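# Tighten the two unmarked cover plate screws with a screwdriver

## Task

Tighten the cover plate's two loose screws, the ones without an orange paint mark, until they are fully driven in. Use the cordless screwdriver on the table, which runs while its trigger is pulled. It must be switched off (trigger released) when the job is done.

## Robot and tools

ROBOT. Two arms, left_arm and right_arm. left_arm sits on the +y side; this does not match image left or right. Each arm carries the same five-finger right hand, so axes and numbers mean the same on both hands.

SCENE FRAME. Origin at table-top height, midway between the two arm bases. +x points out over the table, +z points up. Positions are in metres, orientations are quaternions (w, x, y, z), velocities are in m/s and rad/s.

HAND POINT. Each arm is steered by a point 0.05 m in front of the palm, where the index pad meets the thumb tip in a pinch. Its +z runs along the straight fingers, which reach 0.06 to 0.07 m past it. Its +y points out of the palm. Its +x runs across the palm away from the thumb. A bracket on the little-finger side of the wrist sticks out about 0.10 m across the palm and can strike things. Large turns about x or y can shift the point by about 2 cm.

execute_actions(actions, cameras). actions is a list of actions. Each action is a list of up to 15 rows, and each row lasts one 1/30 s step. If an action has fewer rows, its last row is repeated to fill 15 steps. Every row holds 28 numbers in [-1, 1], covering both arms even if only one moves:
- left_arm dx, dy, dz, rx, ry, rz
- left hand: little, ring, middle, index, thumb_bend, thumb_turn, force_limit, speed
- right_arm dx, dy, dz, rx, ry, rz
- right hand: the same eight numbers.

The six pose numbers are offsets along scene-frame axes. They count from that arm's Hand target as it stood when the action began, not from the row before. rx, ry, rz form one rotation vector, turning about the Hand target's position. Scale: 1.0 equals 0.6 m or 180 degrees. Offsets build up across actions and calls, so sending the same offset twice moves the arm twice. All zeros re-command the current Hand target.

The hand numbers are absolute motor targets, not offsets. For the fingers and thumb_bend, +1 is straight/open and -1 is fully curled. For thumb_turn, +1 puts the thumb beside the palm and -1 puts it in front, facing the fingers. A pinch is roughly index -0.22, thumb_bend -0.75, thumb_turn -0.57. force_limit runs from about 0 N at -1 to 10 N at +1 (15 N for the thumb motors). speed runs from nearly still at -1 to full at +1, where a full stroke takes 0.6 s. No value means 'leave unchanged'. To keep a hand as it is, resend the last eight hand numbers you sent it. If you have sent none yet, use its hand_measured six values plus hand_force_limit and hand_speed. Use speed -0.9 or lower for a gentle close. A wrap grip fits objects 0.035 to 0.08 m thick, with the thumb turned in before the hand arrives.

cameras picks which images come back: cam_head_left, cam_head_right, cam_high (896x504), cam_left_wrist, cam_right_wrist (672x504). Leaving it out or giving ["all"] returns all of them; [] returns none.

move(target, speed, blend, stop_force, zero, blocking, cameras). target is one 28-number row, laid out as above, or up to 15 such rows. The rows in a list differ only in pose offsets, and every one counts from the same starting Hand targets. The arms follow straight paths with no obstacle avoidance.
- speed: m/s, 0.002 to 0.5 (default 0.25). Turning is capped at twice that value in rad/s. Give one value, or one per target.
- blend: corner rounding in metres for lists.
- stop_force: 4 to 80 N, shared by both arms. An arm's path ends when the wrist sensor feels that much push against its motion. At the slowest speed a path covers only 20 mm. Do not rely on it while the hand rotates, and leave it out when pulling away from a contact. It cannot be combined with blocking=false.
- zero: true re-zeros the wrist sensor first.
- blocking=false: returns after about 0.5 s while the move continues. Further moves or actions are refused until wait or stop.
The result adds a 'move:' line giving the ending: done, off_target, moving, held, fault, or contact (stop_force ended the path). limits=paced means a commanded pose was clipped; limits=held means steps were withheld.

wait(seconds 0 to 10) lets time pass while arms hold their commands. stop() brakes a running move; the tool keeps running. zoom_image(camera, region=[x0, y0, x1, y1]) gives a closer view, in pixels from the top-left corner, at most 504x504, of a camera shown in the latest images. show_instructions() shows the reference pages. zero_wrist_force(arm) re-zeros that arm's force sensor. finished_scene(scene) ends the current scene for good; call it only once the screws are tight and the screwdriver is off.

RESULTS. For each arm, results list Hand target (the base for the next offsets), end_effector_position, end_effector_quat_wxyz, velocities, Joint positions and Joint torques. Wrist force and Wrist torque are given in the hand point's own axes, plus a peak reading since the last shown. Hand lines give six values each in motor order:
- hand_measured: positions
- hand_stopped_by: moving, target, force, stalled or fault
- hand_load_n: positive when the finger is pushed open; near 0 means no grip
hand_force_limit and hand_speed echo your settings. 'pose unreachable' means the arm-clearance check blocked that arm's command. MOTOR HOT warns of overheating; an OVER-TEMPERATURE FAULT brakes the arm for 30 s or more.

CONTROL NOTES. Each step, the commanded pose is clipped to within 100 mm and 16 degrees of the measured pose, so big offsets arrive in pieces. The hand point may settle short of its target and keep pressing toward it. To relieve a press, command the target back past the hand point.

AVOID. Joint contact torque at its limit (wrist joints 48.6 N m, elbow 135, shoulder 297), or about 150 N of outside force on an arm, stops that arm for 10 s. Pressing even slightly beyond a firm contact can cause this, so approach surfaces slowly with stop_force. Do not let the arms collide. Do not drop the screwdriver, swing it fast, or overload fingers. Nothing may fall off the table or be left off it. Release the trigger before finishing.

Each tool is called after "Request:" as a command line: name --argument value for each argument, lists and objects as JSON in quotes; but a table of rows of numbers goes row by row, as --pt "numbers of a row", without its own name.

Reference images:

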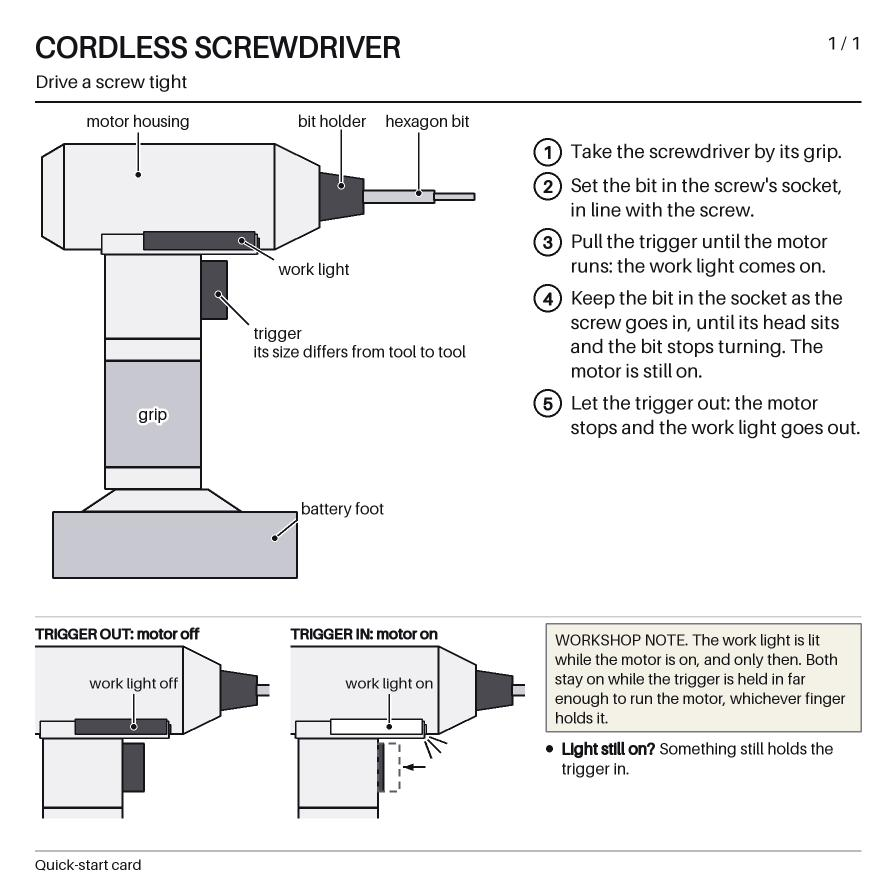

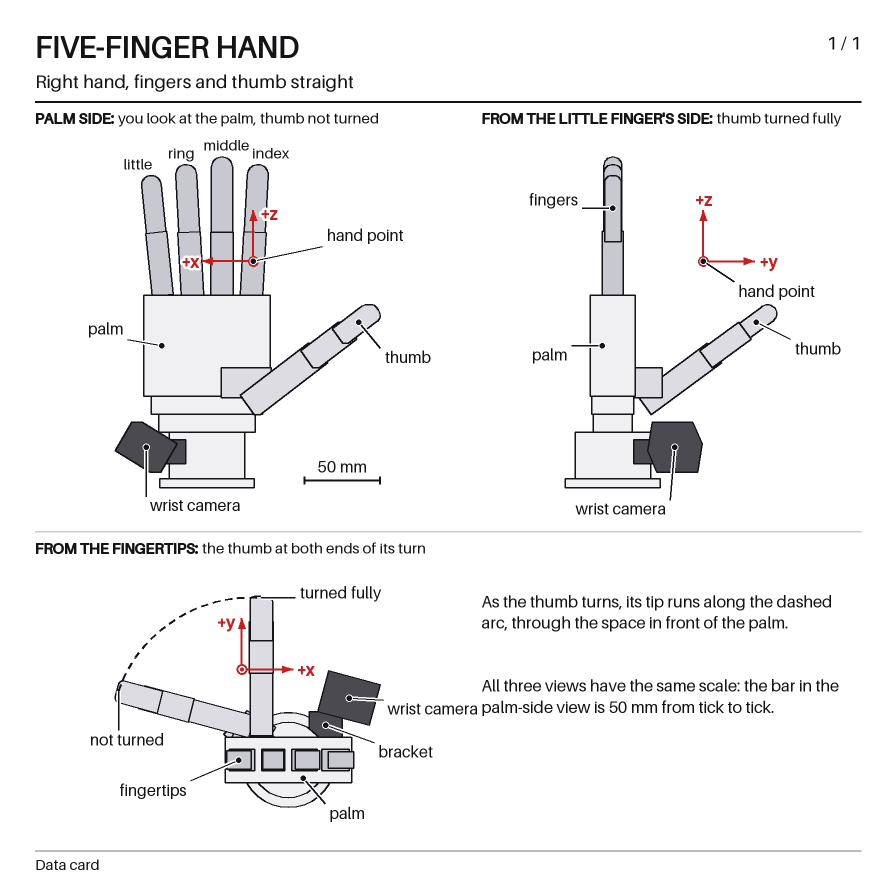

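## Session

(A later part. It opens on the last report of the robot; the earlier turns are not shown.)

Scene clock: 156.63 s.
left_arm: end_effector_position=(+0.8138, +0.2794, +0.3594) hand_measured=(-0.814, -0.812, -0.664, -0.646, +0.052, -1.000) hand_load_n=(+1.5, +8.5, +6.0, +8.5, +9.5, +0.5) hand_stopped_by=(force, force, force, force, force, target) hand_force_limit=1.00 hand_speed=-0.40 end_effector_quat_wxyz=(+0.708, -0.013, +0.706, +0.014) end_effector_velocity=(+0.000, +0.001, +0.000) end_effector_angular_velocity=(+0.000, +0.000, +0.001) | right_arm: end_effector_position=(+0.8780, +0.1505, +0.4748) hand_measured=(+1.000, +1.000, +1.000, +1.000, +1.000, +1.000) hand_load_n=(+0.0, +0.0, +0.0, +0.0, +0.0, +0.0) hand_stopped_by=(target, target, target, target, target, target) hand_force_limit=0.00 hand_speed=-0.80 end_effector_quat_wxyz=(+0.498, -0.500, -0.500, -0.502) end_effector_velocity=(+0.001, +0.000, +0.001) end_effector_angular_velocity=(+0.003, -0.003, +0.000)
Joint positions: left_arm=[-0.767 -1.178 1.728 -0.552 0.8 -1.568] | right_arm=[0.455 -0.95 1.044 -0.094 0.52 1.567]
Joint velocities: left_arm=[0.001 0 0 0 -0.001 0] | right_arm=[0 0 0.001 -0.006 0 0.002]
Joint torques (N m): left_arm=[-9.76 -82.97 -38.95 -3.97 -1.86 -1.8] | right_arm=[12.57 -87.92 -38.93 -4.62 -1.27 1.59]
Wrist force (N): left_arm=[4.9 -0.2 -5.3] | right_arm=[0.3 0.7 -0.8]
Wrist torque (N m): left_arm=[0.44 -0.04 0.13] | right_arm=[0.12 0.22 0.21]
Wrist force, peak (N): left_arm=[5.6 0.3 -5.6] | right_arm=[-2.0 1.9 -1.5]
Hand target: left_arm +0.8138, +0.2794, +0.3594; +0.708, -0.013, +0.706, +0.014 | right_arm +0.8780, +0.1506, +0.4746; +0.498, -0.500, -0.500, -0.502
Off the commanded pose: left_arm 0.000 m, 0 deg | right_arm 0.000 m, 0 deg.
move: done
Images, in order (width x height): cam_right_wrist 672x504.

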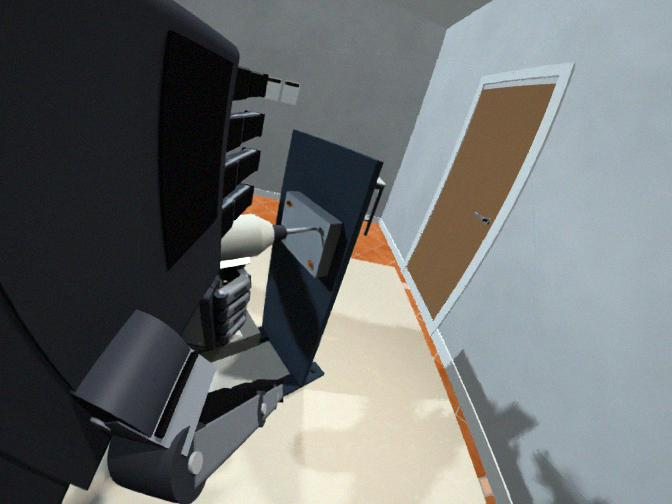

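Request:
move --target '[0.0006,-0.005,0.0012,0,0,0,-1,-1,-1,-0.95,-1,-1,1.0,-0.4,0,0,0,0,0,0,1,1,1,1,1,1,0,-0.8]' --cameras '["cam_right_wrist"]' --speed 0.02

Request:
zoom_image --camera "cam_right_wrist" --region '[298, 212, 338, 244]'

Request:
move --target '[0.0134,0.01,0,0,0,0,-1,-1,-1,-0.95,-1,-1,1.0,-0.4,0,0,0,0,0,0,1,1,1,1,1,1,0,-0.8]' --cameras '["cam_right_wrist"]' --stop_force 7 --speed 0.01

Request:
zoom_image --camera "cam_right_wrist" --region '[298, 212, 338, 244]'

Scene clock: 157.63 s.
left_arm: end_effector_position=(+0.8141, +0.2763, +0.3601) hand_measured=(-0.814, -0.812, -0.664, -0.646, +0.052, -1.000) hand_load_n=(+1.5, +8.5, +6.5, +9.0, +9.0, +1.5) hand_stopped_by=(force, force, force, force, force, target) hand_force_limit=1.00 hand_speed=-0.40 end_effector_quat_wxyz=(+0.708, -0.013, +0.706, +0.014) end_effector_velocity=(+0.000, +0.000, -0.001) end_effector_angular_velocity=(+0.000, +0.000, +0.000) | right_arm: end_effector_position=(+0.8780, +0.1506, +0.4746) hand_measured=(+1.000, +1.000, +1.000, +1.000, +1.000, +1.000) hand_load_n=(+0.0, -0.5, +0.0, +0.0, +0.0, +0.0) hand_stopped_by=(target, target, target, target, target, target) hand_force_limit=0.00 hand_speed=-0.80 end_effector_quat_wxyz=(+0.498, -0.500, -0.500, -0.502) end_effector_velocity=(+0.000, +0.000, +0.001) end_effector_angular_velocity=(+0.001, -0.001, +0.000)
Joint positions: left_arm=[-0.769 -1.176 1.723 -0.55 0.797 -1.568] | right_arm=[0.455 -0.95 1.045 -0.094 0.52 1.567]
Joint velocities: left_arm=[0 0.001 0 0 0 -0.001] | right_arm=[0 -0.001 0 0 0 0]
Joint torques (N m): left_arm=[-9.82 -54.74 -48.98 0.5 -1.86 -0.91] | right_arm=[15.38 -88.49 -38.18 -3.48 -1.36 1.85]
Wrist force (N): left_arm=[5.2 2.7 -1.0] | right_arm=[0.1 0.2 -0.9]
Wrist torque (N m): left_arm=[0.49 0.18 -0.02] | right_arm=[0.05 0.25 0.19]
Wrist force, peak (N): left_arm=[5.1 -0.2 -6.0] | right_arm=[0.5 0.6 -1.2]
Hand target: left_arm +0.8141, +0.2764, +0.3601; +0.708, -0.013, +0.706, +0.014 | right_arm +0.8780, +0.1506, +0.4746; +0.498, -0.500, -0.500, -0.502
Off the commanded pose: left_arm 0.000 m, 0 deg | right_arm 0.000 m, 0 deg.
move: done
Images, in order (width x height): cam_right_wrist 672x504.

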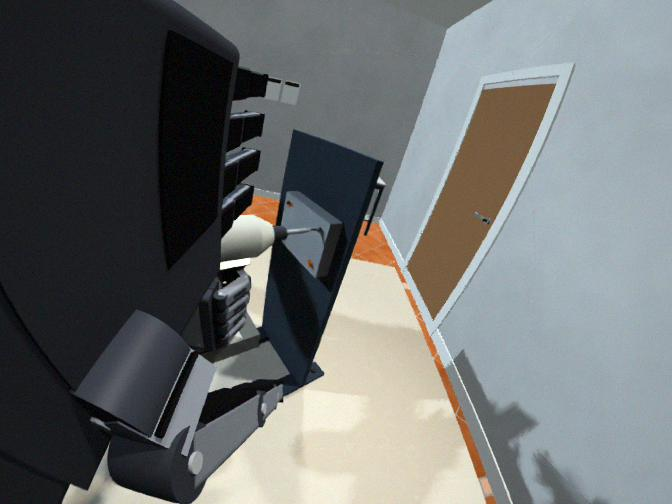

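Scaled by 12.600 from the camera's 672x504 image, which has a finer 960x720 frame.

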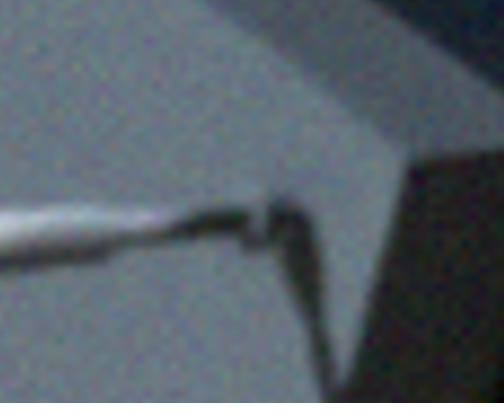

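Scene clock: 158.93 s.
left_arm: end_effector_position=(+0.8155, +0.2774, +0.3601) hand_measured=(-0.814, -0.812, -0.664, -0.646, +0.052, -1.000) hand_load_n=(+1.0, +8.0, +6.5, +9.5, +9.0, +1.5) hand_stopped_by=(force, force, force, force, force, target) hand_force_limit=1.00 hand_speed=-0.40 end_effector_quat_wxyz=(+0.708, -0.013, +0.706, +0.014) end_effector_velocity=(+0.000, -0.001, +0.000) end_effector_angular_velocity=(-0.001, +0.000, -0.002) | right_arm: end_effector_position=(+0.8780, +0.1506, +0.4746) hand_measured=(+1.000, +1.000, +1.000, +1.000, +1.000, +1.000) hand_load_n=(+0.0, +0.0, +0.0, +0.0, +0.0, +0.0) hand_stopped_by=(target, target, target, target, target, target) hand_force_limit=0.00 hand_speed=-0.80 end_effector_quat_wxyz=(+0.498, -0.500, -0.500, -0.502) end_effector_velocity=(+0.000, +0.000, -0.001) end_effector_angular_velocity=(+0.000, +0.000, -0.001)
Joint positions: left_arm=[-0.767 -1.175 1.722 -0.549 0.8 -1.568] | right_arm=[0.455 -0.95 1.045 -0.094 0.52 1.567]
Joint velocities: left_arm=[-0.001 0 0 0 0.001 -0.001] | right_arm=[0 0.001 0 0 0.001 0]
Joint torques (N m): left_arm=[-13.06 -85.53 -30.13 -5.86 -2.23 -1.31] | right_arm=[14.4 -88.06 -40.66 -2.95 -1.14 1.65]
Wrist force (N): left_arm=[5.5 2.4 -1.0] | right_arm=[-0.1 0.5 -1.0]
Wrist torque (N m): left_arm=[0.46 0.14 -0.01] | right_arm=[0.11 0.28 0.19]
Wrist force, peak (N): left_arm=[7.8 -2.6 -8.0] | right_arm=[0.1 1.1 -1.1]
Hand target: left_arm +0.8155, +0.2774, +0.3601; +0.708, -0.013, +0.706, +0.014 | right_arm +0.8780, +0.1506, +0.4746; +0.498, -0.500, -0.500, -0.502
Off the commanded pose: left_arm 0.008 m, 0 deg | right_arm 0.000 m, 0 deg.
move: contact (left_arm)
Images, in order (width x height): cam_right_wrist 672x504.

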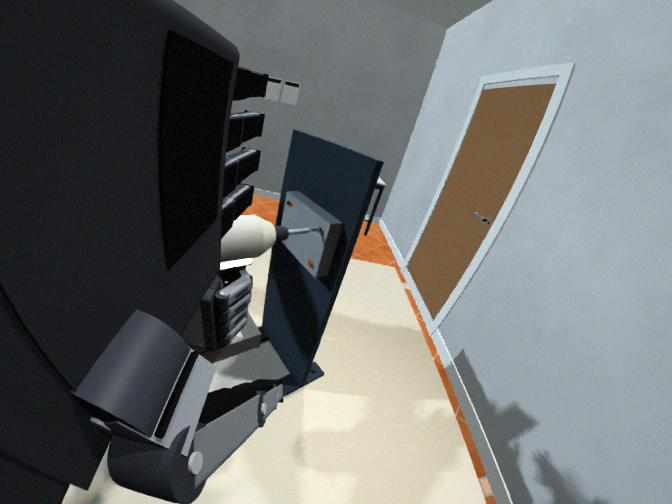

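Scaled by 12.600 from the camera's 672x504 image, which has a finer 960x720 frame.

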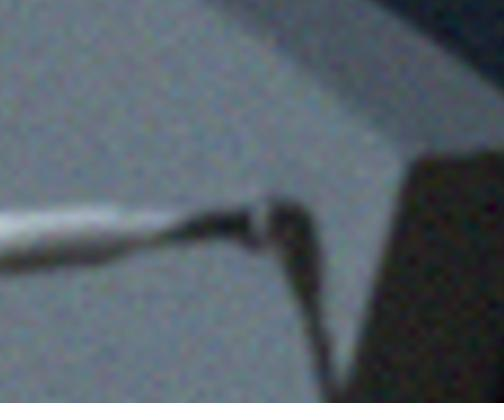

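Request:
move --target '[0.0134,0.01,0,0,0,0,-1,-1,-1,-0.95,-1,-1,1.0,-0.4,0,0,0,0,0,0,1,1,1,1,1,1,0,-0.8]' --cameras '["cam_right_wrist"]' --stop_force 9 --speed 0.005

Request:
zoom_image --camera "cam_right_wrist" --region '[298, 212, 338, 244]'

Request:
move --target '[0,0,0,0,0,0,-1,-1,-1,-0.95,-1,-1,1.0,-0.4,-0.225,0.035,0.28,-0.1944,0,0,1,1,1,1,1,1,0,-0.8]' --cameras '["cam_right_wrist"]'

Request:
zoom_image --camera "cam_right_wrist" --region '[350, 230, 390, 262]'

Scene clock: 160.43 s.
left_arm: end_effector_position=(+0.8160, +0.2778, +0.3601) hand_measured=(-0.814, -0.812, -0.664, -0.646, +0.052, -1.000) hand_load_n=(+1.0, +8.0, +6.0, +9.0, +9.0, +1.0) hand_stopped_by=(force, force, force, force, force, target) hand_force_limit=1.00 hand_speed=-0.40 end_effector_quat_wxyz=(+0.708, -0.013, +0.706, +0.014) end_effector_velocity=(+0.000, +0.000, +0.001) end_effector_angular_velocity=(-0.001, +0.000, -0.001) | right_arm: end_effector_position=(+0.8780, +0.1506, +0.4746) hand_measured=(+1.000, +1.000, +1.000, +1.000, +1.000, +1.000) hand_load_n=(+0.0, +0.0, +0.0, +0.0, +0.0, +0.0) hand_stopped_by=(target, target, target, target, target, target) hand_force_limit=0.00 hand_speed=-0.80 end_effector_quat_wxyz=(+0.498, -0.500, -0.500, -0.502) end_effector_velocity=(+0.000, +0.000, -0.001) end_effector_angular_velocity=(+0.000, +0.000, +0.000)
Joint positions: left_arm=[-0.766 -1.174 1.721 -0.549 0.801 -1.568] | right_arm=[0.455 -0.95 1.045 -0.094 0.52 1.567]
Joint velocities: left_arm=[-0.001 -0.001 0 0 0 -0.001] | right_arm=[0 0.001 0 -0.001 0 0]
Joint torques (N m): left_arm=[-11.24 -87.27 -29.89 -6.18 -2.38 -1.38] | right_arm=[14.08 -88.54 -43.49 -2.55 -1 1.69]
Wrist force (N): left_arm=[5.2 2.7 -1.2] | right_arm=[-0.1 0.4 -1.1]
Wrist torque (N m): left_arm=[0.51 0.19 -0.02] | right_arm=[0.10 0.29 0.17]
Wrist force, peak (N): left_arm=[8.2 -3.9 -10.2] | right_arm=[0.2 0.9 -1.1]
Hand target: left_arm +0.8160, +0.2778, +0.3601; +0.708, -0.013, +0.706, +0.014 | right_arm +0.8780, +0.1506, +0.4746; +0.498, -0.500, -0.500, -0.502
Off the commanded pose: left_arm 0.009 m, 0 deg | right_arm 0.000 m, 0 deg.
move: contact (left_arm)
Images, in order (width x height): cam_right_wrist 672x504.

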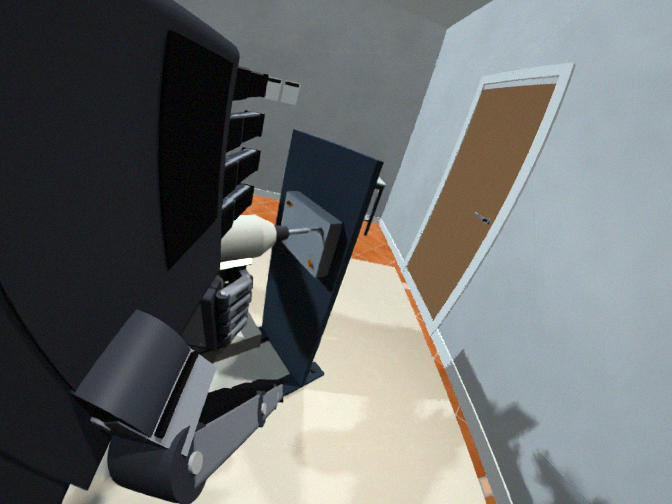

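Scaled by 12.600 from the camera's 672x504 image, which has a finer 960x720 frame.

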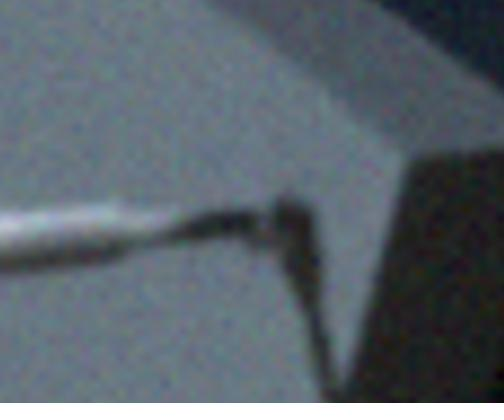

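Scene clock: 162.20 s.
left_arm: end_effector_position=(+0.8160, +0.2778, +0.3601) hand_measured=(-0.814, -0.812, -0.664, -0.646, +0.052, -1.000) hand_load_n=(+1.0, +8.0, +6.0, +9.0, +9.5, +1.5) hand_stopped_by=(force, force, force, force, force, target) hand_force_limit=1.00 hand_speed=-0.40 end_effector_quat_wxyz=(+0.708, -0.013, +0.706, +0.014) end_effector_velocity=(+0.000, -0.001, +0.000) end_effector_angular_velocity=(+0.002, +0.001, -0.001) | right_arm: end_effector_position=(+0.7420, +0.1703, +0.6414) hand_measured=(+1.000, +1.000, +1.000, +1.000, +1.000, +1.000) hand_load_n=(+0.0, +0.0, +0.0, +0.0, -0.5, +0.0) hand_stopped_by=(target, target, target, target, target, target) hand_force_limit=0.00 hand_speed=-0.80 end_effector_quat_wxyz=(-0.331, +0.613, +0.612, +0.374) end_effector_velocity=(+0.000, +0.000, +0.000) end_effector_angular_velocity=(+0.000, +0.001, +0.000)
Joint positions: left_arm=[-0.766 -1.174 1.721 -0.549 0.801 -1.568] | right_arm=[0.617 -0.659 0.037 1.332 0.876 1.008]
Joint velocities: left_arm=[0 0 0 0.001 0.001 0.002] | right_arm=[0 0 0 0.001 0 0]
Joint torques (N m): left_arm=[-15.84 -89.63 -35.07 -4.78 -1.45 -1.2] | right_arm=[-10.87 -115.32 -29.46 3.03 1.21 1.73]
Wrist force (N): left_arm=[5.6 2.6 -0.9] | right_arm=[0.0 0.7 -0.4]
Wrist torque (N m): left_arm=[0.48 0.12 0.01] | right_arm=[0.13 0.12 0.17]
Wrist force, peak (N): left_arm=[5.6 3.0 -0.7] | right_arm=[-2.2 1.7 -1.5]
Hand target: left_arm +0.8160, +0.2778, +0.3601; +0.708, -0.013, +0.706, +0.014 | right_arm +0.7432, +0.1716, +0.6427; -0.324, +0.627, +0.628, +0.328
Off the commanded pose: left_arm 0.000 m, 0 deg | right_arm 0.002 m, 6 deg.
elbow stopped short (right arm): the move would have taken joint 3 (elbow) straighter than the controller allows.
move: off_target (right_arm)
Images, in order (width x height): cam_right_wrist 672x504.

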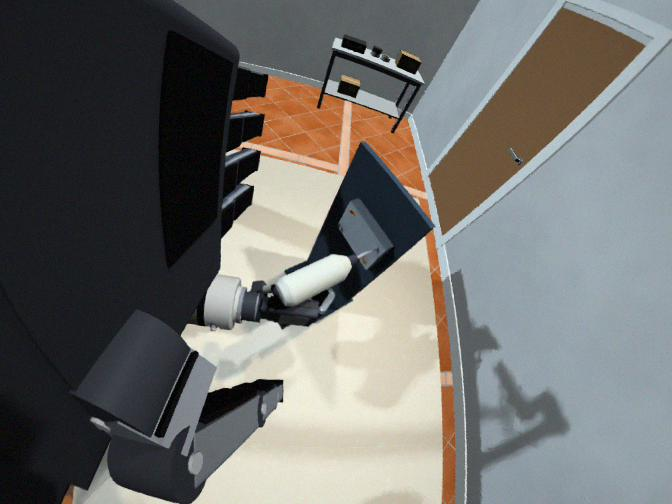

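Scaled by 12.600 from the camera's 672x504 image, which has a finer 960x720 frame.

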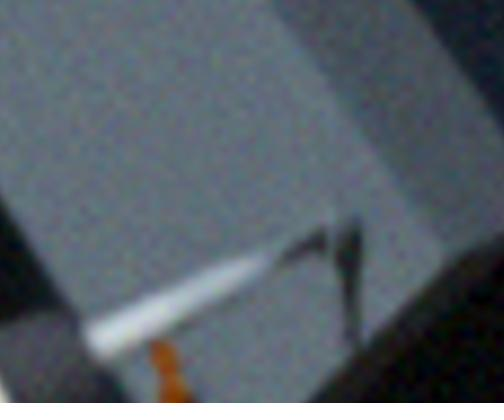

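Request:
move --target '[0.0134,0.01,0,0,0,0,-1,-1,-1,-0.95,-1,-1,1.0,-0.4,0,0,0,0,0,0,1,1,1,1,1,1,0,-0.8]' --cameras '[]' --stop_force 12 --speed 0.005

Request:
move --target '[0.0134,0.01,0,0,0,0,-1,-1,-1,-0.95,-1,-1,1.0,-0.4,0,0,0,0,0,0,1,1,1,1,1,1,0,-0.8]' --cameras '["cam_right_wrist"]' --stop_force 12 --speed 0.005

Request:
zoom_image --camera "cam_right_wrist" --region '[350, 230, 390, 262]'

Scene clock: 172.77 s.
left_arm: end_effector_position=(+0.8181, +0.2793, +0.3601) hand_measured=(-0.814, -0.812, -0.664, -0.646, +0.052, -1.000) hand_load_n=(+1.0, +8.0, +5.5, +8.5, +10.0, +0.0) hand_stopped_by=(force, force, force, force, force, target) hand_force_limit=1.00 hand_speed=-0.40 end_effector_quat_wxyz=(+0.708, -0.013, +0.706, +0.014) end_effector_velocity=(+0.000, +0.001, +0.000) end_effector_angular_velocity=(+0.000, +0.000, +0.000) | right_arm: end_effector_position=(+0.7420, +0.1702, +0.6414) hand_measured=(+1.000, +1.000, +1.000, +1.000, +1.000, +1.000) hand_load_n=(+0.0, +0.0, +0.0, +0.0, +0.0, +0.0) hand_stopped_by=(target, target, target, target, target, target) hand_force_limit=0.00 hand_speed=-0.80 end_effector_quat_wxyz=(-0.331, +0.613, +0.612, +0.374) end_effector_velocity=(+0.000, +0.000, +0.000) end_effector_angular_velocity=(-0.001, +0.001, +0.000)
Joint positions: left_arm=[-0.763 -1.173 1.719 -0.549 0.804 -1.568] | right_arm=[0.617 -0.66 0.037 1.333 0.876 1.008]
Joint velocities: left_arm=[0.001 0 0 0 0.001 0] | right_arm=[0 0 0 0.002 0 0]
Joint torques (N m): left_arm=[-3.41 -86.71 -36.44 -5.64 -2.8 -1.97] | right_arm=[14.88 -115.58 -35.12 -1.36 -0.5 1.87]
Wrist force (N): left_arm=[10.8 -4.0 -10.4] | right_arm=[0.2 0.9 -0.5]
Wrist torque (N m): left_arm=[0.51 -0.23 -0.79] | right_arm=[0.16 0.10 0.19]
Wrist force, peak (N): left_arm=[11.6 -4.7 -12.2] | right_arm=[0.4 0.7 -1.0]
Hand target: left_arm +0.8181, +0.2793, +0.3601; +0.708, -0.013, +0.706, +0.014 | right_arm +0.7431, +0.1716, +0.6427; -0.324, +0.626, +0.628, +0.329
Off the commanded pose: left_arm 0.007 m, 0 deg | right_arm 0.002 m, 6 deg.
elbow stopped short (right arm): the move would have taken joint 3 (elbow) straighter than the controller allows.
move: contact (left_arm), off_target (right_arm; path cut at 10 s)
No camera images: "cameras" was empty.

Scene clock: 183.10 s.
left_arm: end_effector_position=(+0.8183, +0.2796, +0.3601) hand_measured=(-0.814, -0.812, -0.664, -0.646, +0.052, -1.000) hand_load_n=(+1.0, +7.5, +5.5, +8.5, +10.5, +0.0) hand_stopped_by=(force, force, force, force, force, target) hand_force_limit=1.00 hand_speed=-0.40 end_effector_quat_wxyz=(+0.708, -0.013, +0.706, +0.014) end_effector_velocity=(+0.000, +0.000, -0.001) end_effector_angular_velocity=(+0.001, +0.001, +0.000) | right_arm: end_effector_position=(+0.7420, +0.1702, +0.6414) hand_measured=(+1.000, +1.000, +1.000, +1.000, +1.000, +1.000) hand_load_n=(+0.0, +0.0, +0.0, +0.0, +0.0, +0.0) hand_stopped_by=(target, target, target, target, target, target) hand_force_limit=0.00 hand_speed=-0.80 end_effector_quat_wxyz=(-0.331, +0.613, +0.612, +0.374) end_effector_velocity=(+0.001, +0.000, -0.001) end_effector_angular_velocity=(-0.001, +0.001, +0.000)
Joint positions: left_arm=[-0.762 -1.173 1.719 -0.549 0.805 -1.568] | right_arm=[0.617 -0.66 0.037 1.333 0.876 1.008]
Joint velocities: left_arm=[0.001 0.001 0 0.001 0.001 0] | right_arm=[0 0.001 0 0 0 0]
Joint torques (N m): left_arm=[4.45 -94.32 -47.21 -0.56 -2.98 -1.64] | right_arm=[14.68 -116.55 -36.4 -0.95 -0.51 1.94]
Wrist force (N): left_arm=[14.1 -8.3 -19.6] | right_arm=[0.3 0.4 -0.6]
Wrist torque (N m): left_arm=[0.52 -0.21 -0.82] | right_arm=[0.09 0.08 0.18]
Wrist force, peak (N): left_arm=[15.7 -10.1 -23.0] | right_arm=[0.1 0.8 -1.0]
Hand target: left_arm +0.8183, +0.2796, +0.3601; +0.708, -0.013, +0.706, +0.014 | right_arm +0.7431, +0.1716, +0.6427; -0.324, +0.626, +0.628, +0.329
Off the commanded pose: left_arm 0.010 m, 0 deg | right_arm 0.002 m, 6 deg.
elbow stopped short (right arm): the move would have taken joint 3 (elbow) straighter than the controller allows.
move: contact (left_arm), off_target (right_arm)
Images, in order (width x height): cam_right_wrist 672x504.

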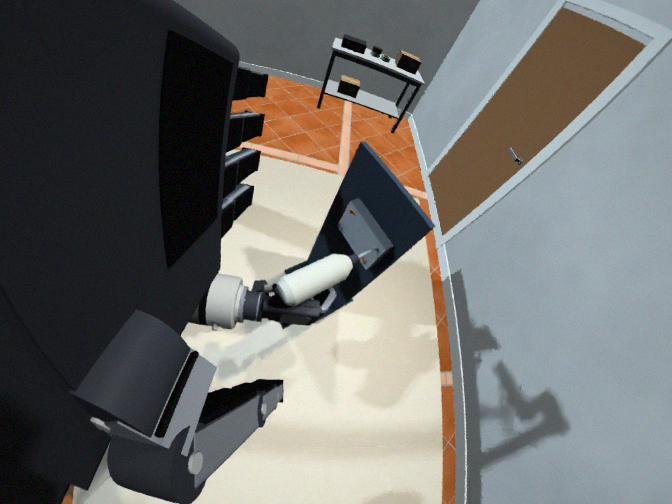

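Scaled by 12.600 from the camera's 672x504 image, which has a finer 960x720 frame.

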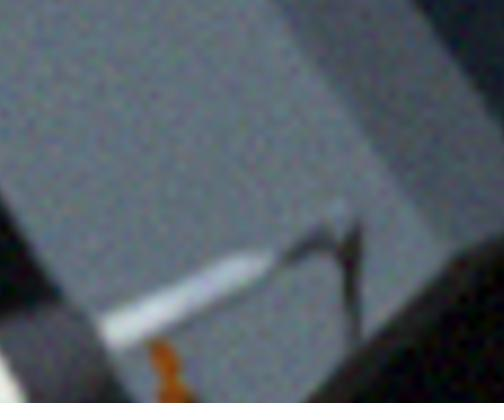

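Request:
move --target '[0,0,0,0,0,0,-1,-1,-1,-0.4,-1,-1,1.0,-0.4,0.225,-0.035,-0.28,0.1944,0,0,1,1,1,1,1,1,0,-0.8]' --cameras '["cam_right_wrist"]'

Request:
zoom_image --camera "cam_right_wrist" --region '[210, 190, 335, 290]'

Request:
zoom_image --camera "cam_right_wrist" --region '[298, 212, 338, 244]'

Scene clock: 184.97 s.
left_arm: end_effector_position=(+0.8183, +0.2796, +0.3601) hand_measured=(-0.814, -0.812, -0.664, -0.400, +0.052, -1.000) hand_load_n=(+1.0, +8.5, +8.0, +0.0, +9.0, +2.0) hand_stopped_by=(force, force, force, target, force, target) hand_force_limit=1.00 hand_speed=-0.40 end_effector_quat_wxyz=(+0.708, -0.013, +0.706, +0.014) end_effector_velocity=(+0.000, +0.001, +0.000) end_effector_angular_velocity=(-0.001, +0.000, +0.001) | right_arm: end_effector_position=(+0.8779, +0.1505, +0.4747) hand_measured=(+1.000, +1.000, +1.000, +1.000, +1.000, +1.000) hand_load_n=(+0.0, +0.0, +0.0, +0.0, +0.0, +0.0) hand_stopped_by=(target, target, target, target, target, target) hand_force_limit=0.00 hand_speed=-0.80 end_effector_quat_wxyz=(+0.498, -0.500, -0.499, -0.503) end_effector_velocity=(+0.000, +0.000, +0.000) end_effector_angular_velocity=(+0.002, -0.003, +0.001)
Joint positions: left_arm=[-0.762 -1.173 1.719 -0.549 0.805 -1.568] | right_arm=[0.456 -0.952 1.048 -0.099 0.522 1.569]
Joint velocities: left_arm=[0.001 0 0 0 0 -0.001] | right_arm=[0 0 0.001 -0.006 -0.001 0.002]
Joint torques (N m): left_arm=[7.02 -71.06 -48.73 -4.91 1.21 -1.61] | right_arm=[12.19 -87.88 -38.84 -3.78 -1.44 1.5]
Wrist force (N): left_arm=[5.6 3.6 -1.2] | right_arm=[-0.4 0.6 -1.3]
Wrist torque (N m): left_arm=[0.62 0.03 0.08] | right_arm=[0.14 0.33 0.17]
Wrist force, peak (N): left_arm=[12.7 -8.8 -22.9] | right_arm=[-2.6 1.7 -1.4]
Hand target: left_arm +0.8183, +0.2796, +0.3601; +0.708, -0.013, +0.706, +0.014 | right_arm +0.8779, +0.1506, +0.4745; +0.498, -0.500, -0.499, -0.503
Off the commanded pose: left_arm 0.000 m, 0 deg | right_arm 0.000 m, 0 deg.
move: done
Images, in order (width x height): cam_right_wrist 672x504.

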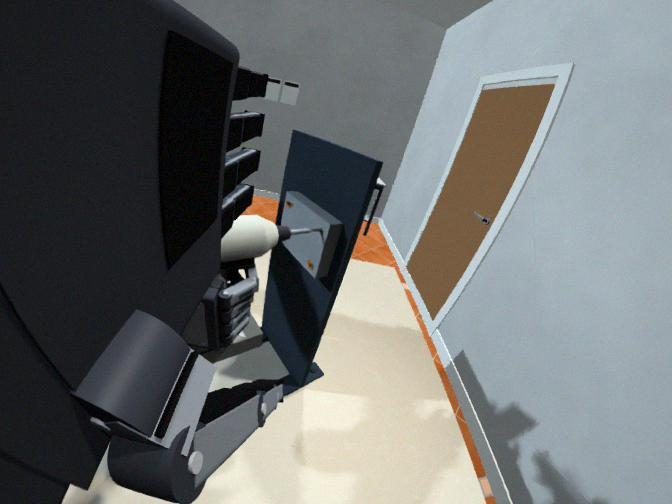

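Scaled by 4.032 from the camera's 672x504 image, which has a finer 960x720 frame.

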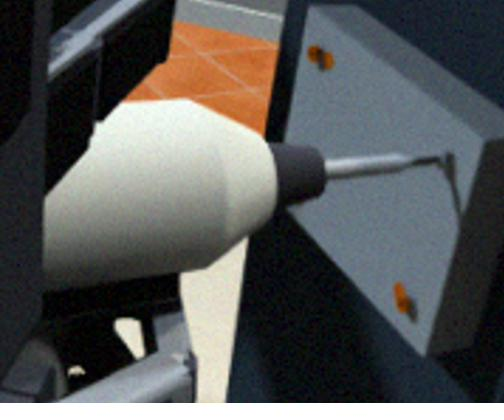

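Scaled by 12.600 from the camera's 672x504 image, which has a finer 960x720 frame.

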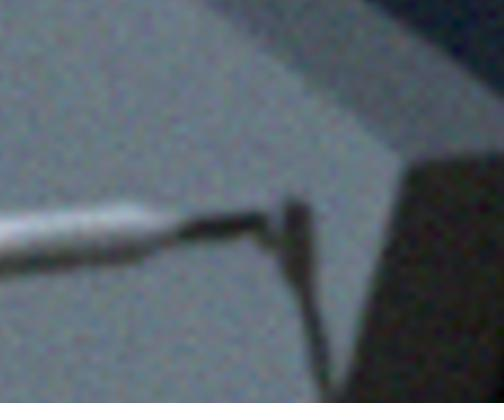

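Request:
move --target '[-0.04,-0.03,0,0,0,0,-1,-1,-1,-0.4,-1,-1,1.0,-0.4,0,0,0,0,0,0,1,1,1,1,1,1,0,-0.8]' --cameras '["cam_right_wrist"]' --speed 0.08

Request:
zoom_image --camera "cam_right_wrist" --region '[298, 212, 338, 244]'

Request:
zoom_image --camera "cam_right_wrist" --region '[270, 190, 350, 280]'

Scene clock: 185.90 s.
left_arm: end_effector_position=(+0.7941, +0.2616, +0.3601) hand_measured=(-0.814, -0.812, -0.662, -0.400, +0.052, -1.000) hand_load_n=(+1.0, +8.5, +8.0, +0.0, +9.0, +2.5) hand_stopped_by=(force, force, force, target, force, target) hand_force_limit=1.00 hand_speed=-0.40 end_effector_quat_wxyz=(+0.708, -0.013, +0.706, +0.014) end_effector_velocity=(+0.003, +0.002, +0.001) end_effector_angular_velocity=(-0.002, -0.001, -0.001) | right_arm: end_effector_position=(+0.8779, +0.1506, +0.4745) hand_measured=(+1.000, +1.000, +1.000, +1.000, +1.000, +1.000) hand_load_n=(+0.0, +0.0, +0.0, +0.0, +0.0, +0.0) hand_stopped_by=(target, target, target, target, target, target) hand_force_limit=0.00 hand_speed=-0.80 end_effector_quat_wxyz=(+0.498, -0.500, -0.499, -0.503) end_effector_velocity=(+0.000, +0.000, -0.001) end_effector_angular_velocity=(+0.000, +0.000, +0.001)
Joint positions: left_arm=[-0.803 -1.191 1.745 -0.557 0.764 -1.568] | right_arm=[0.456 -0.951 1.048 -0.1 0.522 1.569]
Joint velocities: left_arm=[0.005 0.001 -0.003 0 0.006 0] | right_arm=[0 0.001 0 -0.001 -0.001 0]
Joint torques (N m): left_arm=[2.31 -51.15 -54.38 -3.02 2.81 1.21] | right_arm=[14.56 -88.52 -38.11 -3.63 -1.2 1.74]
Wrist force (N): left_arm=[6.0 3.7 -1.1] | right_arm=[0.1 0.5 -1.3]
Wrist torque (N m): left_arm=[0.65 0.06 0.05] | right_arm=[0.12 0.26 0.20]
Wrist force, peak (N): left_arm=[6.1 4.5 -0.2] | right_arm=[-0.1 0.4 -1.4]
Hand target: left_arm +0.7943, +0.2616, +0.3601; +0.708, -0.013, +0.706, +0.014 | right_arm +0.8779, +0.1506, +0.4745; +0.498, -0.500, -0.499, -0.503
Off the commanded pose: left_arm 0.000 m, 0 deg | right_arm 0.000 m, 0 deg.
move: done
Images, in order (width x height): cam_right_wrist 672x504.

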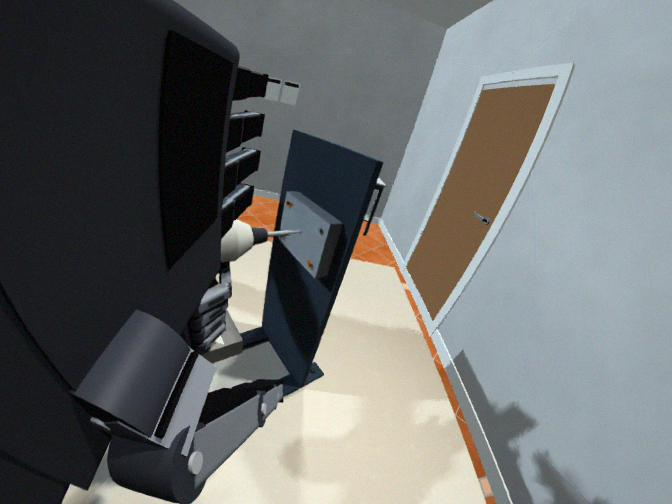

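Scaled by 12.600 from the camera's 672x504 image, which has a finer 960x720 frame.

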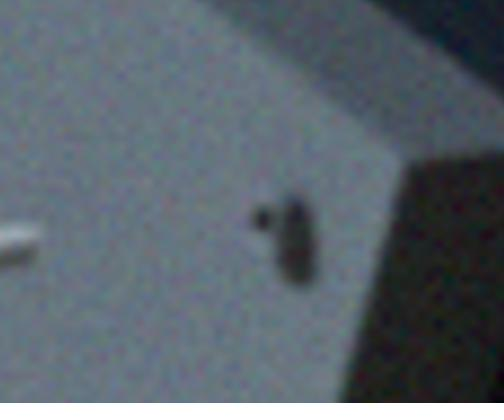

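Scaled by 5.600 from the camera's 672x504 image, which has a finer 960x720 frame.

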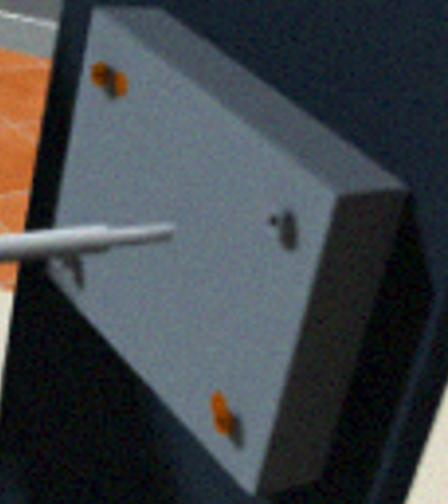

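Request:
move --target '[-0.083,0.1107,-0.0917,0,0,0,-1,-1,-1,-0.4,-1,-1,1.0,-0.4,0,0,0,0,0,0,1,1,1,1,1,1,0,-0.8]' --cameras '["cam_right_wrist"]' --speed 0.1

Request:
zoom_image --camera "cam_right_wrist" --region '[260, 190, 340, 254]'

Request:
move --target '[0,0,0,0,0,0,-1,-1,-1,-0.4,-1,-1,1.0,-0.4,-0.225,0.035,0.28,-0.1944,0,0,1,1,1,1,1,1,0,-0.8]' --cameras '["cam_right_wrist"]'

Request:
zoom_image --camera "cam_right_wrist" --region '[320, 200, 400, 264]'

Scene clock: 187.83 s.
left_arm: end_effector_position=(+0.7446, +0.3282, +0.3054) hand_measured=(-0.814, -0.812, -0.662, -0.400, +0.052, -1.000) hand_load_n=(+1.0, +8.5, +8.0, +0.0, +9.0, +2.5) hand_stopped_by=(force, force, force, target, force, target) hand_force_limit=1.00 hand_speed=-0.40 end_effector_quat_wxyz=(+0.708, -0.013, +0.706, +0.014) end_effector_velocity=(+0.000, +0.000, -0.001) end_effector_angular_velocity=(+0.003, +0.002, +0.001) | right_arm: end_effector_position=(+0.8779, +0.1506, +0.4745) hand_measured=(+1.000, +1.000, +1.000, +1.000, +1.000, +1.000) hand_load_n=(+0.0, +0.0, +0.0, +0.0, +0.0, +0.0) hand_stopped_by=(target, target, target, target, target, target) hand_force_limit=0.00 hand_speed=-0.80 end_effector_quat_wxyz=(+0.498, -0.500, -0.499, -0.503) end_effector_velocity=(+0.000, +0.000, +0.001) end_effector_angular_velocity=(+0.001, -0.002, +0.000)
Joint positions: left_arm=[-0.782 -1.244 1.941 -0.7 0.785 -1.568] | right_arm=[0.456 -0.951 1.048 -0.1 0.522 1.569]
Joint velocities: left_arm=[0 0.001 -0.001 0.002 -0.001 0.002] | right_arm=[0 0 0 -0.001 0 0]
Joint torques (N m): left_arm=[-16.43 -42.91 -50.53 1.62 -1.11 3.34] | right_arm=[13.65 -88.36 -42.33 -2.73 -0.88 1.7]
Wrist force (N): left_arm=[6.0 3.8 -0.6] | right_arm=[0.0 0.4 -1.3]
Wrist torque (N m): left_arm=[0.65 0.05 0.05] | right_arm=[0.10 0.28 0.18]
Wrist force, peak (N): left_arm=[7.2 5.0 -2.2] | right_arm=[-0.1 0.6 -1.5]
Hand target: left_arm +0.7445, +0.3281, +0.3053; +0.708, -0.013, +0.706, +0.014 | right_arm +0.8779, +0.1506, +0.4745; +0.498, -0.500, -0.499, -0.503
Off the commanded pose: left_arm 0.000 m, 0 deg | right_arm 0.000 m, 0 deg.
move: done
Images, in order (width x height): cam_right_wrist 672x504.

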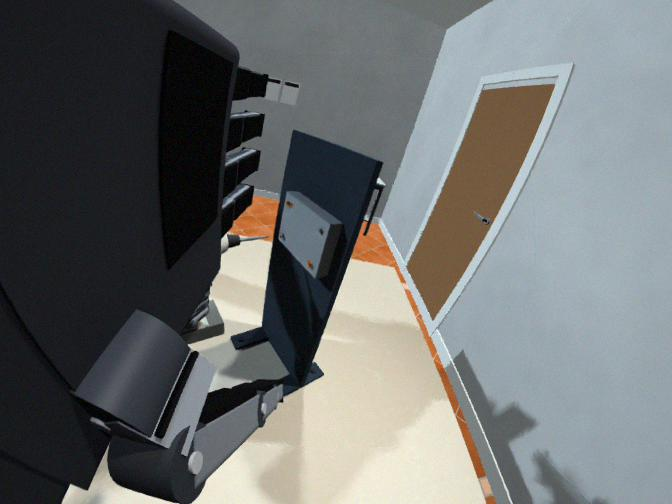

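Scaled by 6.300 from the camera's 672x504 image, which has a finer 960x720 frame.

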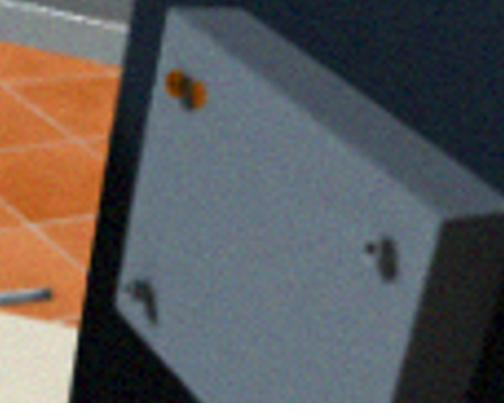

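Scene clock: 189.60 s.
left_arm: end_effector_position=(+0.7445, +0.3281, +0.3053) hand_measured=(-0.814, -0.812, -0.662, -0.400, +0.052, -1.000) hand_load_n=(+1.0, +8.0, +8.0, +0.0, +9.0, +2.5) hand_stopped_by=(force, force, force, target, force, target) hand_force_limit=1.00 hand_speed=-0.40 end_effector_quat_wxyz=(+0.708, -0.013, +0.706, +0.014) end_effector_velocity=(+0.000, +0.000, +0.000) end_effector_angular_velocity=(+0.000, +0.000, +0.000) | right_arm: end_effector_position=(+0.7419, +0.1703, +0.6413) hand_measured=(+1.000, +1.000, +1.000, +1.000, +1.000, +1.000) hand_load_n=(+0.0, +0.0, +0.0, +0.0, +0.0, +0.0) hand_stopped_by=(target, target, target, target, target, target) hand_force_limit=0.00 hand_speed=-0.80 end_effector_quat_wxyz=(-0.331, +0.613, +0.612, +0.374) end_effector_velocity=(-0.001, +0.000, +0.001) end_effector_angular_velocity=(+0.000, -0.001, +0.000)
Joint positions: left_arm=[-0.782 -1.243 1.941 -0.7 0.785 -1.568] | right_arm=[0.617 -0.659 0.037 1.333 0.876 1.008]
Joint velocities: left_arm=[0 0 0 0 0 0] | right_arm=[0 -0.002 0 0.001 0 0]
Joint torques (N m): left_arm=[-11.06 -43.6 -48.4 0.43 -1.85 4.18] | right_arm=[-10.05 -113.54 -29.78 3.09 1.16 1.67]
Wrist force (N): left_arm=[6.0 3.8 -1.1] | right_arm=[-0.1 0.4 -0.4]
Wrist torque (N m): left_arm=[0.68 0.06 0.05] | right_arm=[0.08 0.13 0.16]
Wrist force, peak (N): left_arm=[6.4 3.6 -1.1] | right_arm=[-2.2 1.7 -1.2]
Hand target: left_arm +0.7445, +0.3281, +0.3053; +0.708, -0.013, +0.706, +0.014 | right_arm +0.7431, +0.1716, +0.6426; -0.324, +0.626, +0.628, +0.329
Off the commanded pose: left_arm 0.000 m, 0 deg | right_arm 0.002 m, 6 deg.
elbow stopped short (right arm): the move would have taken joint 3 (elbow) straighter than the controller allows.
move: off_target (right_arm)
Images, in order (width x height): cam_right_wrist 672x504.

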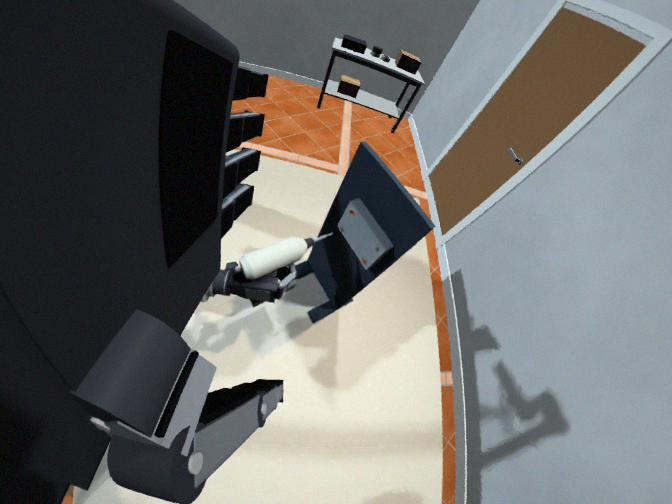

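Scaled by 6.300 from the camera's 672x504 image, which has a finer 960x720 frame.

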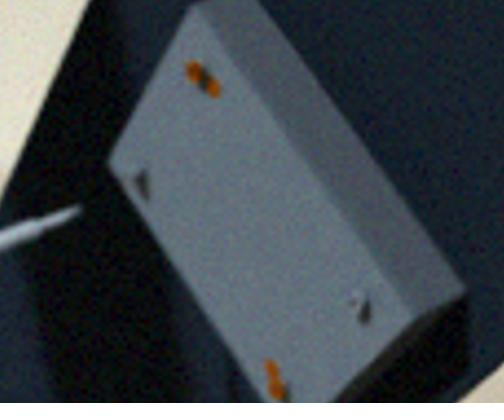

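Request:
move --target '[0.018,0.026,-0.0067,0,0,0,-1,-1,-1,-0.95,-1,-1,1.0,-0.4,0,0,0,0,0,0,1,1,1,1,1,1,0,-0.8]' --cameras '["cam_right_wrist"]' --stop_force 6 --speed 0.03

Request:
zoom_image --camera "cam_right_wrist" --region '[322, 212, 362, 244]'

Request:
move --target '[0,0,0,0,0,0,-1,-1,-1,-0.95,-1,-1,1.0,-0.4,0.225,-0.035,-0.28,0.1944,0,0,1,1,1,1,1,1,0,-0.8]' --cameras '["cam_right_wrist"]'

Request:
zoom_image --camera "cam_right_wrist" --region '[260, 220, 300, 252]'

Scene clock: 192.67 s.
left_arm: end_effector_position=(+0.7554, +0.3437, +0.3012) hand_measured=(-0.814, -0.812, -0.662, -0.594, +0.052, -1.000) hand_load_n=(+1.5, +8.5, +5.5, +10.0, +9.5, +1.5) hand_stopped_by=(force, force, force, force, force, target) hand_force_limit=1.00 hand_speed=-0.40 end_effector_quat_wxyz=(+0.708, -0.013, +0.706, +0.014) end_effector_velocity=(+0.000, -0.001, +0.000) end_effector_angular_velocity=(+0.000, +0.000, -0.001) | right_arm: end_effector_position=(+0.7419, +0.1703, +0.6413) hand_measured=(+1.000, +1.000, +1.000, +1.000, +1.000, +1.000) hand_load_n=(+0.0, +0.0, +0.0, +0.0, +0.0, +0.0) hand_stopped_by=(target, target, target, target, target, target) hand_force_limit=0.00 hand_speed=-0.80 end_effector_quat_wxyz=(-0.331, +0.613, +0.612, +0.374) end_effector_velocity=(+0.000, +0.000, +0.000) end_effector_angular_velocity=(+0.000, +0.000, +0.000)
Joint positions: left_arm=[-0.753 -1.235 1.938 -0.705 0.814 -1.568] | right_arm=[0.617 -0.659 0.037 1.333 0.876 1.008]
Joint velocities: left_arm=[-0.001 0 0 0 0 -0.001] | right_arm=[0 0 0 0 0 0]
Joint torques (N m): left_arm=[-12.31 -68.08 -45.86 -1.71 -2.27 -1.96] | right_arm=[13.81 -116.31 -28.57 2.72 -0.2 0.82]
Wrist force (N): left_arm=[5.9 3.4 -1.3] | right_arm=[0.2 0.4 -0.5]
Wrist torque (N m): left_arm=[0.62 0.08 0.03] | right_arm=[0.10 0.10 0.18]
Wrist force, peak (N): left_arm=[6.2 4.0 -1.1] | right_arm=[0.1 0.9 -0.9]
Hand target: left_arm +0.7554, +0.3437, +0.3012; +0.708, -0.013, +0.706, +0.014 | right_arm +0.7431, +0.1716, +0.6426; -0.324, +0.626, +0.628, +0.329
Off the commanded pose: left_arm 0.000 m, 0 deg | right_arm 0.002 m, 6 deg.
elbow stopped short (right arm): the move would have taken joint 3 (elbow) straighter than the controller allows.
move: off_target (right_arm)
Images, in order (width x height): cam_right_wrist 672x504.

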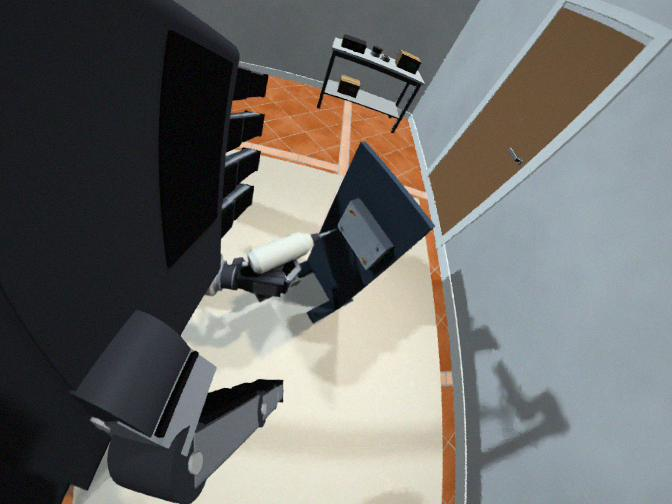

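Scaled by 12.600 from the camera's 672x504 image, which has a finer 960x720 frame.

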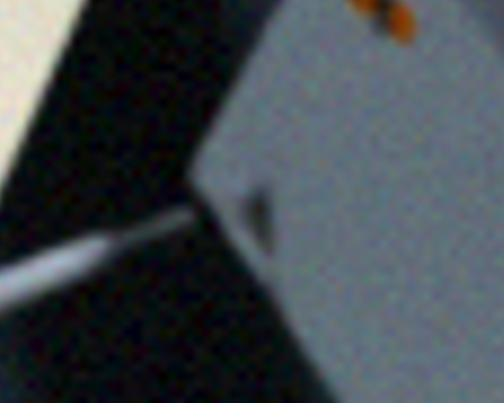

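Scene clock: 194.27 s.
left_arm: end_effector_position=(+0.7554, +0.3437, +0.3012) hand_measured=(-0.814, -0.812, -0.662, -0.594, +0.052, -1.000) hand_load_n=(+1.5, +8.5, +5.5, +9.5, +9.5, +1.5) hand_stopped_by=(force, force, force, force, force, target) hand_force_limit=1.00 hand_speed=-0.40 end_effector_quat_wxyz=(+0.708, -0.013, +0.706, +0.014) end_effector_velocity=(+0.000, +0.000, +0.000) end_effector_angular_velocity=(+0.001, +0.000, +0.000) | right_arm: end_effector_position=(+0.8778, +0.1506, +0.4746) hand_measured=(+1.000, +1.000, +1.000, +1.000, +1.000, +1.000) hand_load_n=(+0.0, +0.0, +0.0, +0.0, +0.0, +0.0) hand_stopped_by=(target, target, target, target, target, target) hand_force_limit=0.00 hand_speed=-0.80 end_effector_quat_wxyz=(+0.498, -0.500, -0.499, -0.503) end_effector_velocity=(+0.001, +0.000, -0.001) end_effector_angular_velocity=(+0.002, -0.001, +0.000)
Joint positions: left_arm=[-0.753 -1.235 1.938 -0.705 0.814 -1.568] | right_arm=[0.456 -0.952 1.048 -0.1 0.522 1.569]
Joint velocities: left_arm=[0 0 0 0 0 0] | right_arm=[0 0.001 0 -0.005 0 0.002]
Joint torques (N m): left_arm=[-11.25 -75.06 -34.02 0.21 -2.14 -2.14] | right_arm=[13.38 -88.94 -39.15 -3.33 -1.42 1.54]
Wrist force (N): left_arm=[6.0 3.4 -1.0] | right_arm=[-0.3 0.6 -1.3]
Wrist torque (N m): left_arm=[0.60 0.05 0.04] | right_arm=[0.14 0.33 0.18]
Wrist force, peak (N): left_arm=[6.3 3.7 -1.3] | right_arm=[-2.3 1.9 -1.5]
Hand target: left_arm +0.7554, +0.3437, +0.3012; +0.708, -0.013, +0.706, +0.014 | right_arm +0.8778, +0.1506, +0.4744; +0.498, -0.500, -0.499, -0.503
Off the commanded pose: left_arm 0.000 m, 0 deg | right_arm 0.000 m, 0 deg.
move: done
Images, in order (width x height): cam_right_wrist 672x504.

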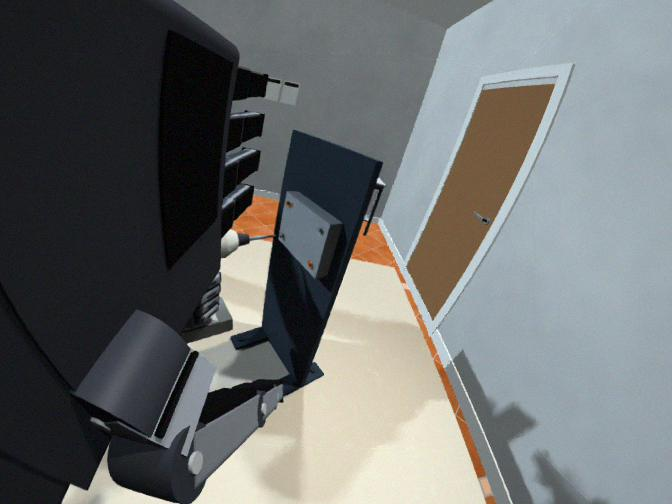

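Scaled by 12.600 from the camera's 672x504 image, which has a finer 960x720 frame.

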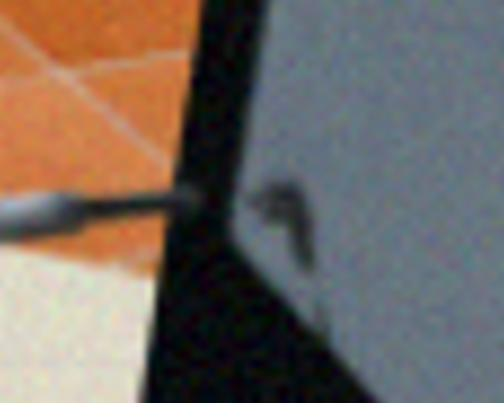

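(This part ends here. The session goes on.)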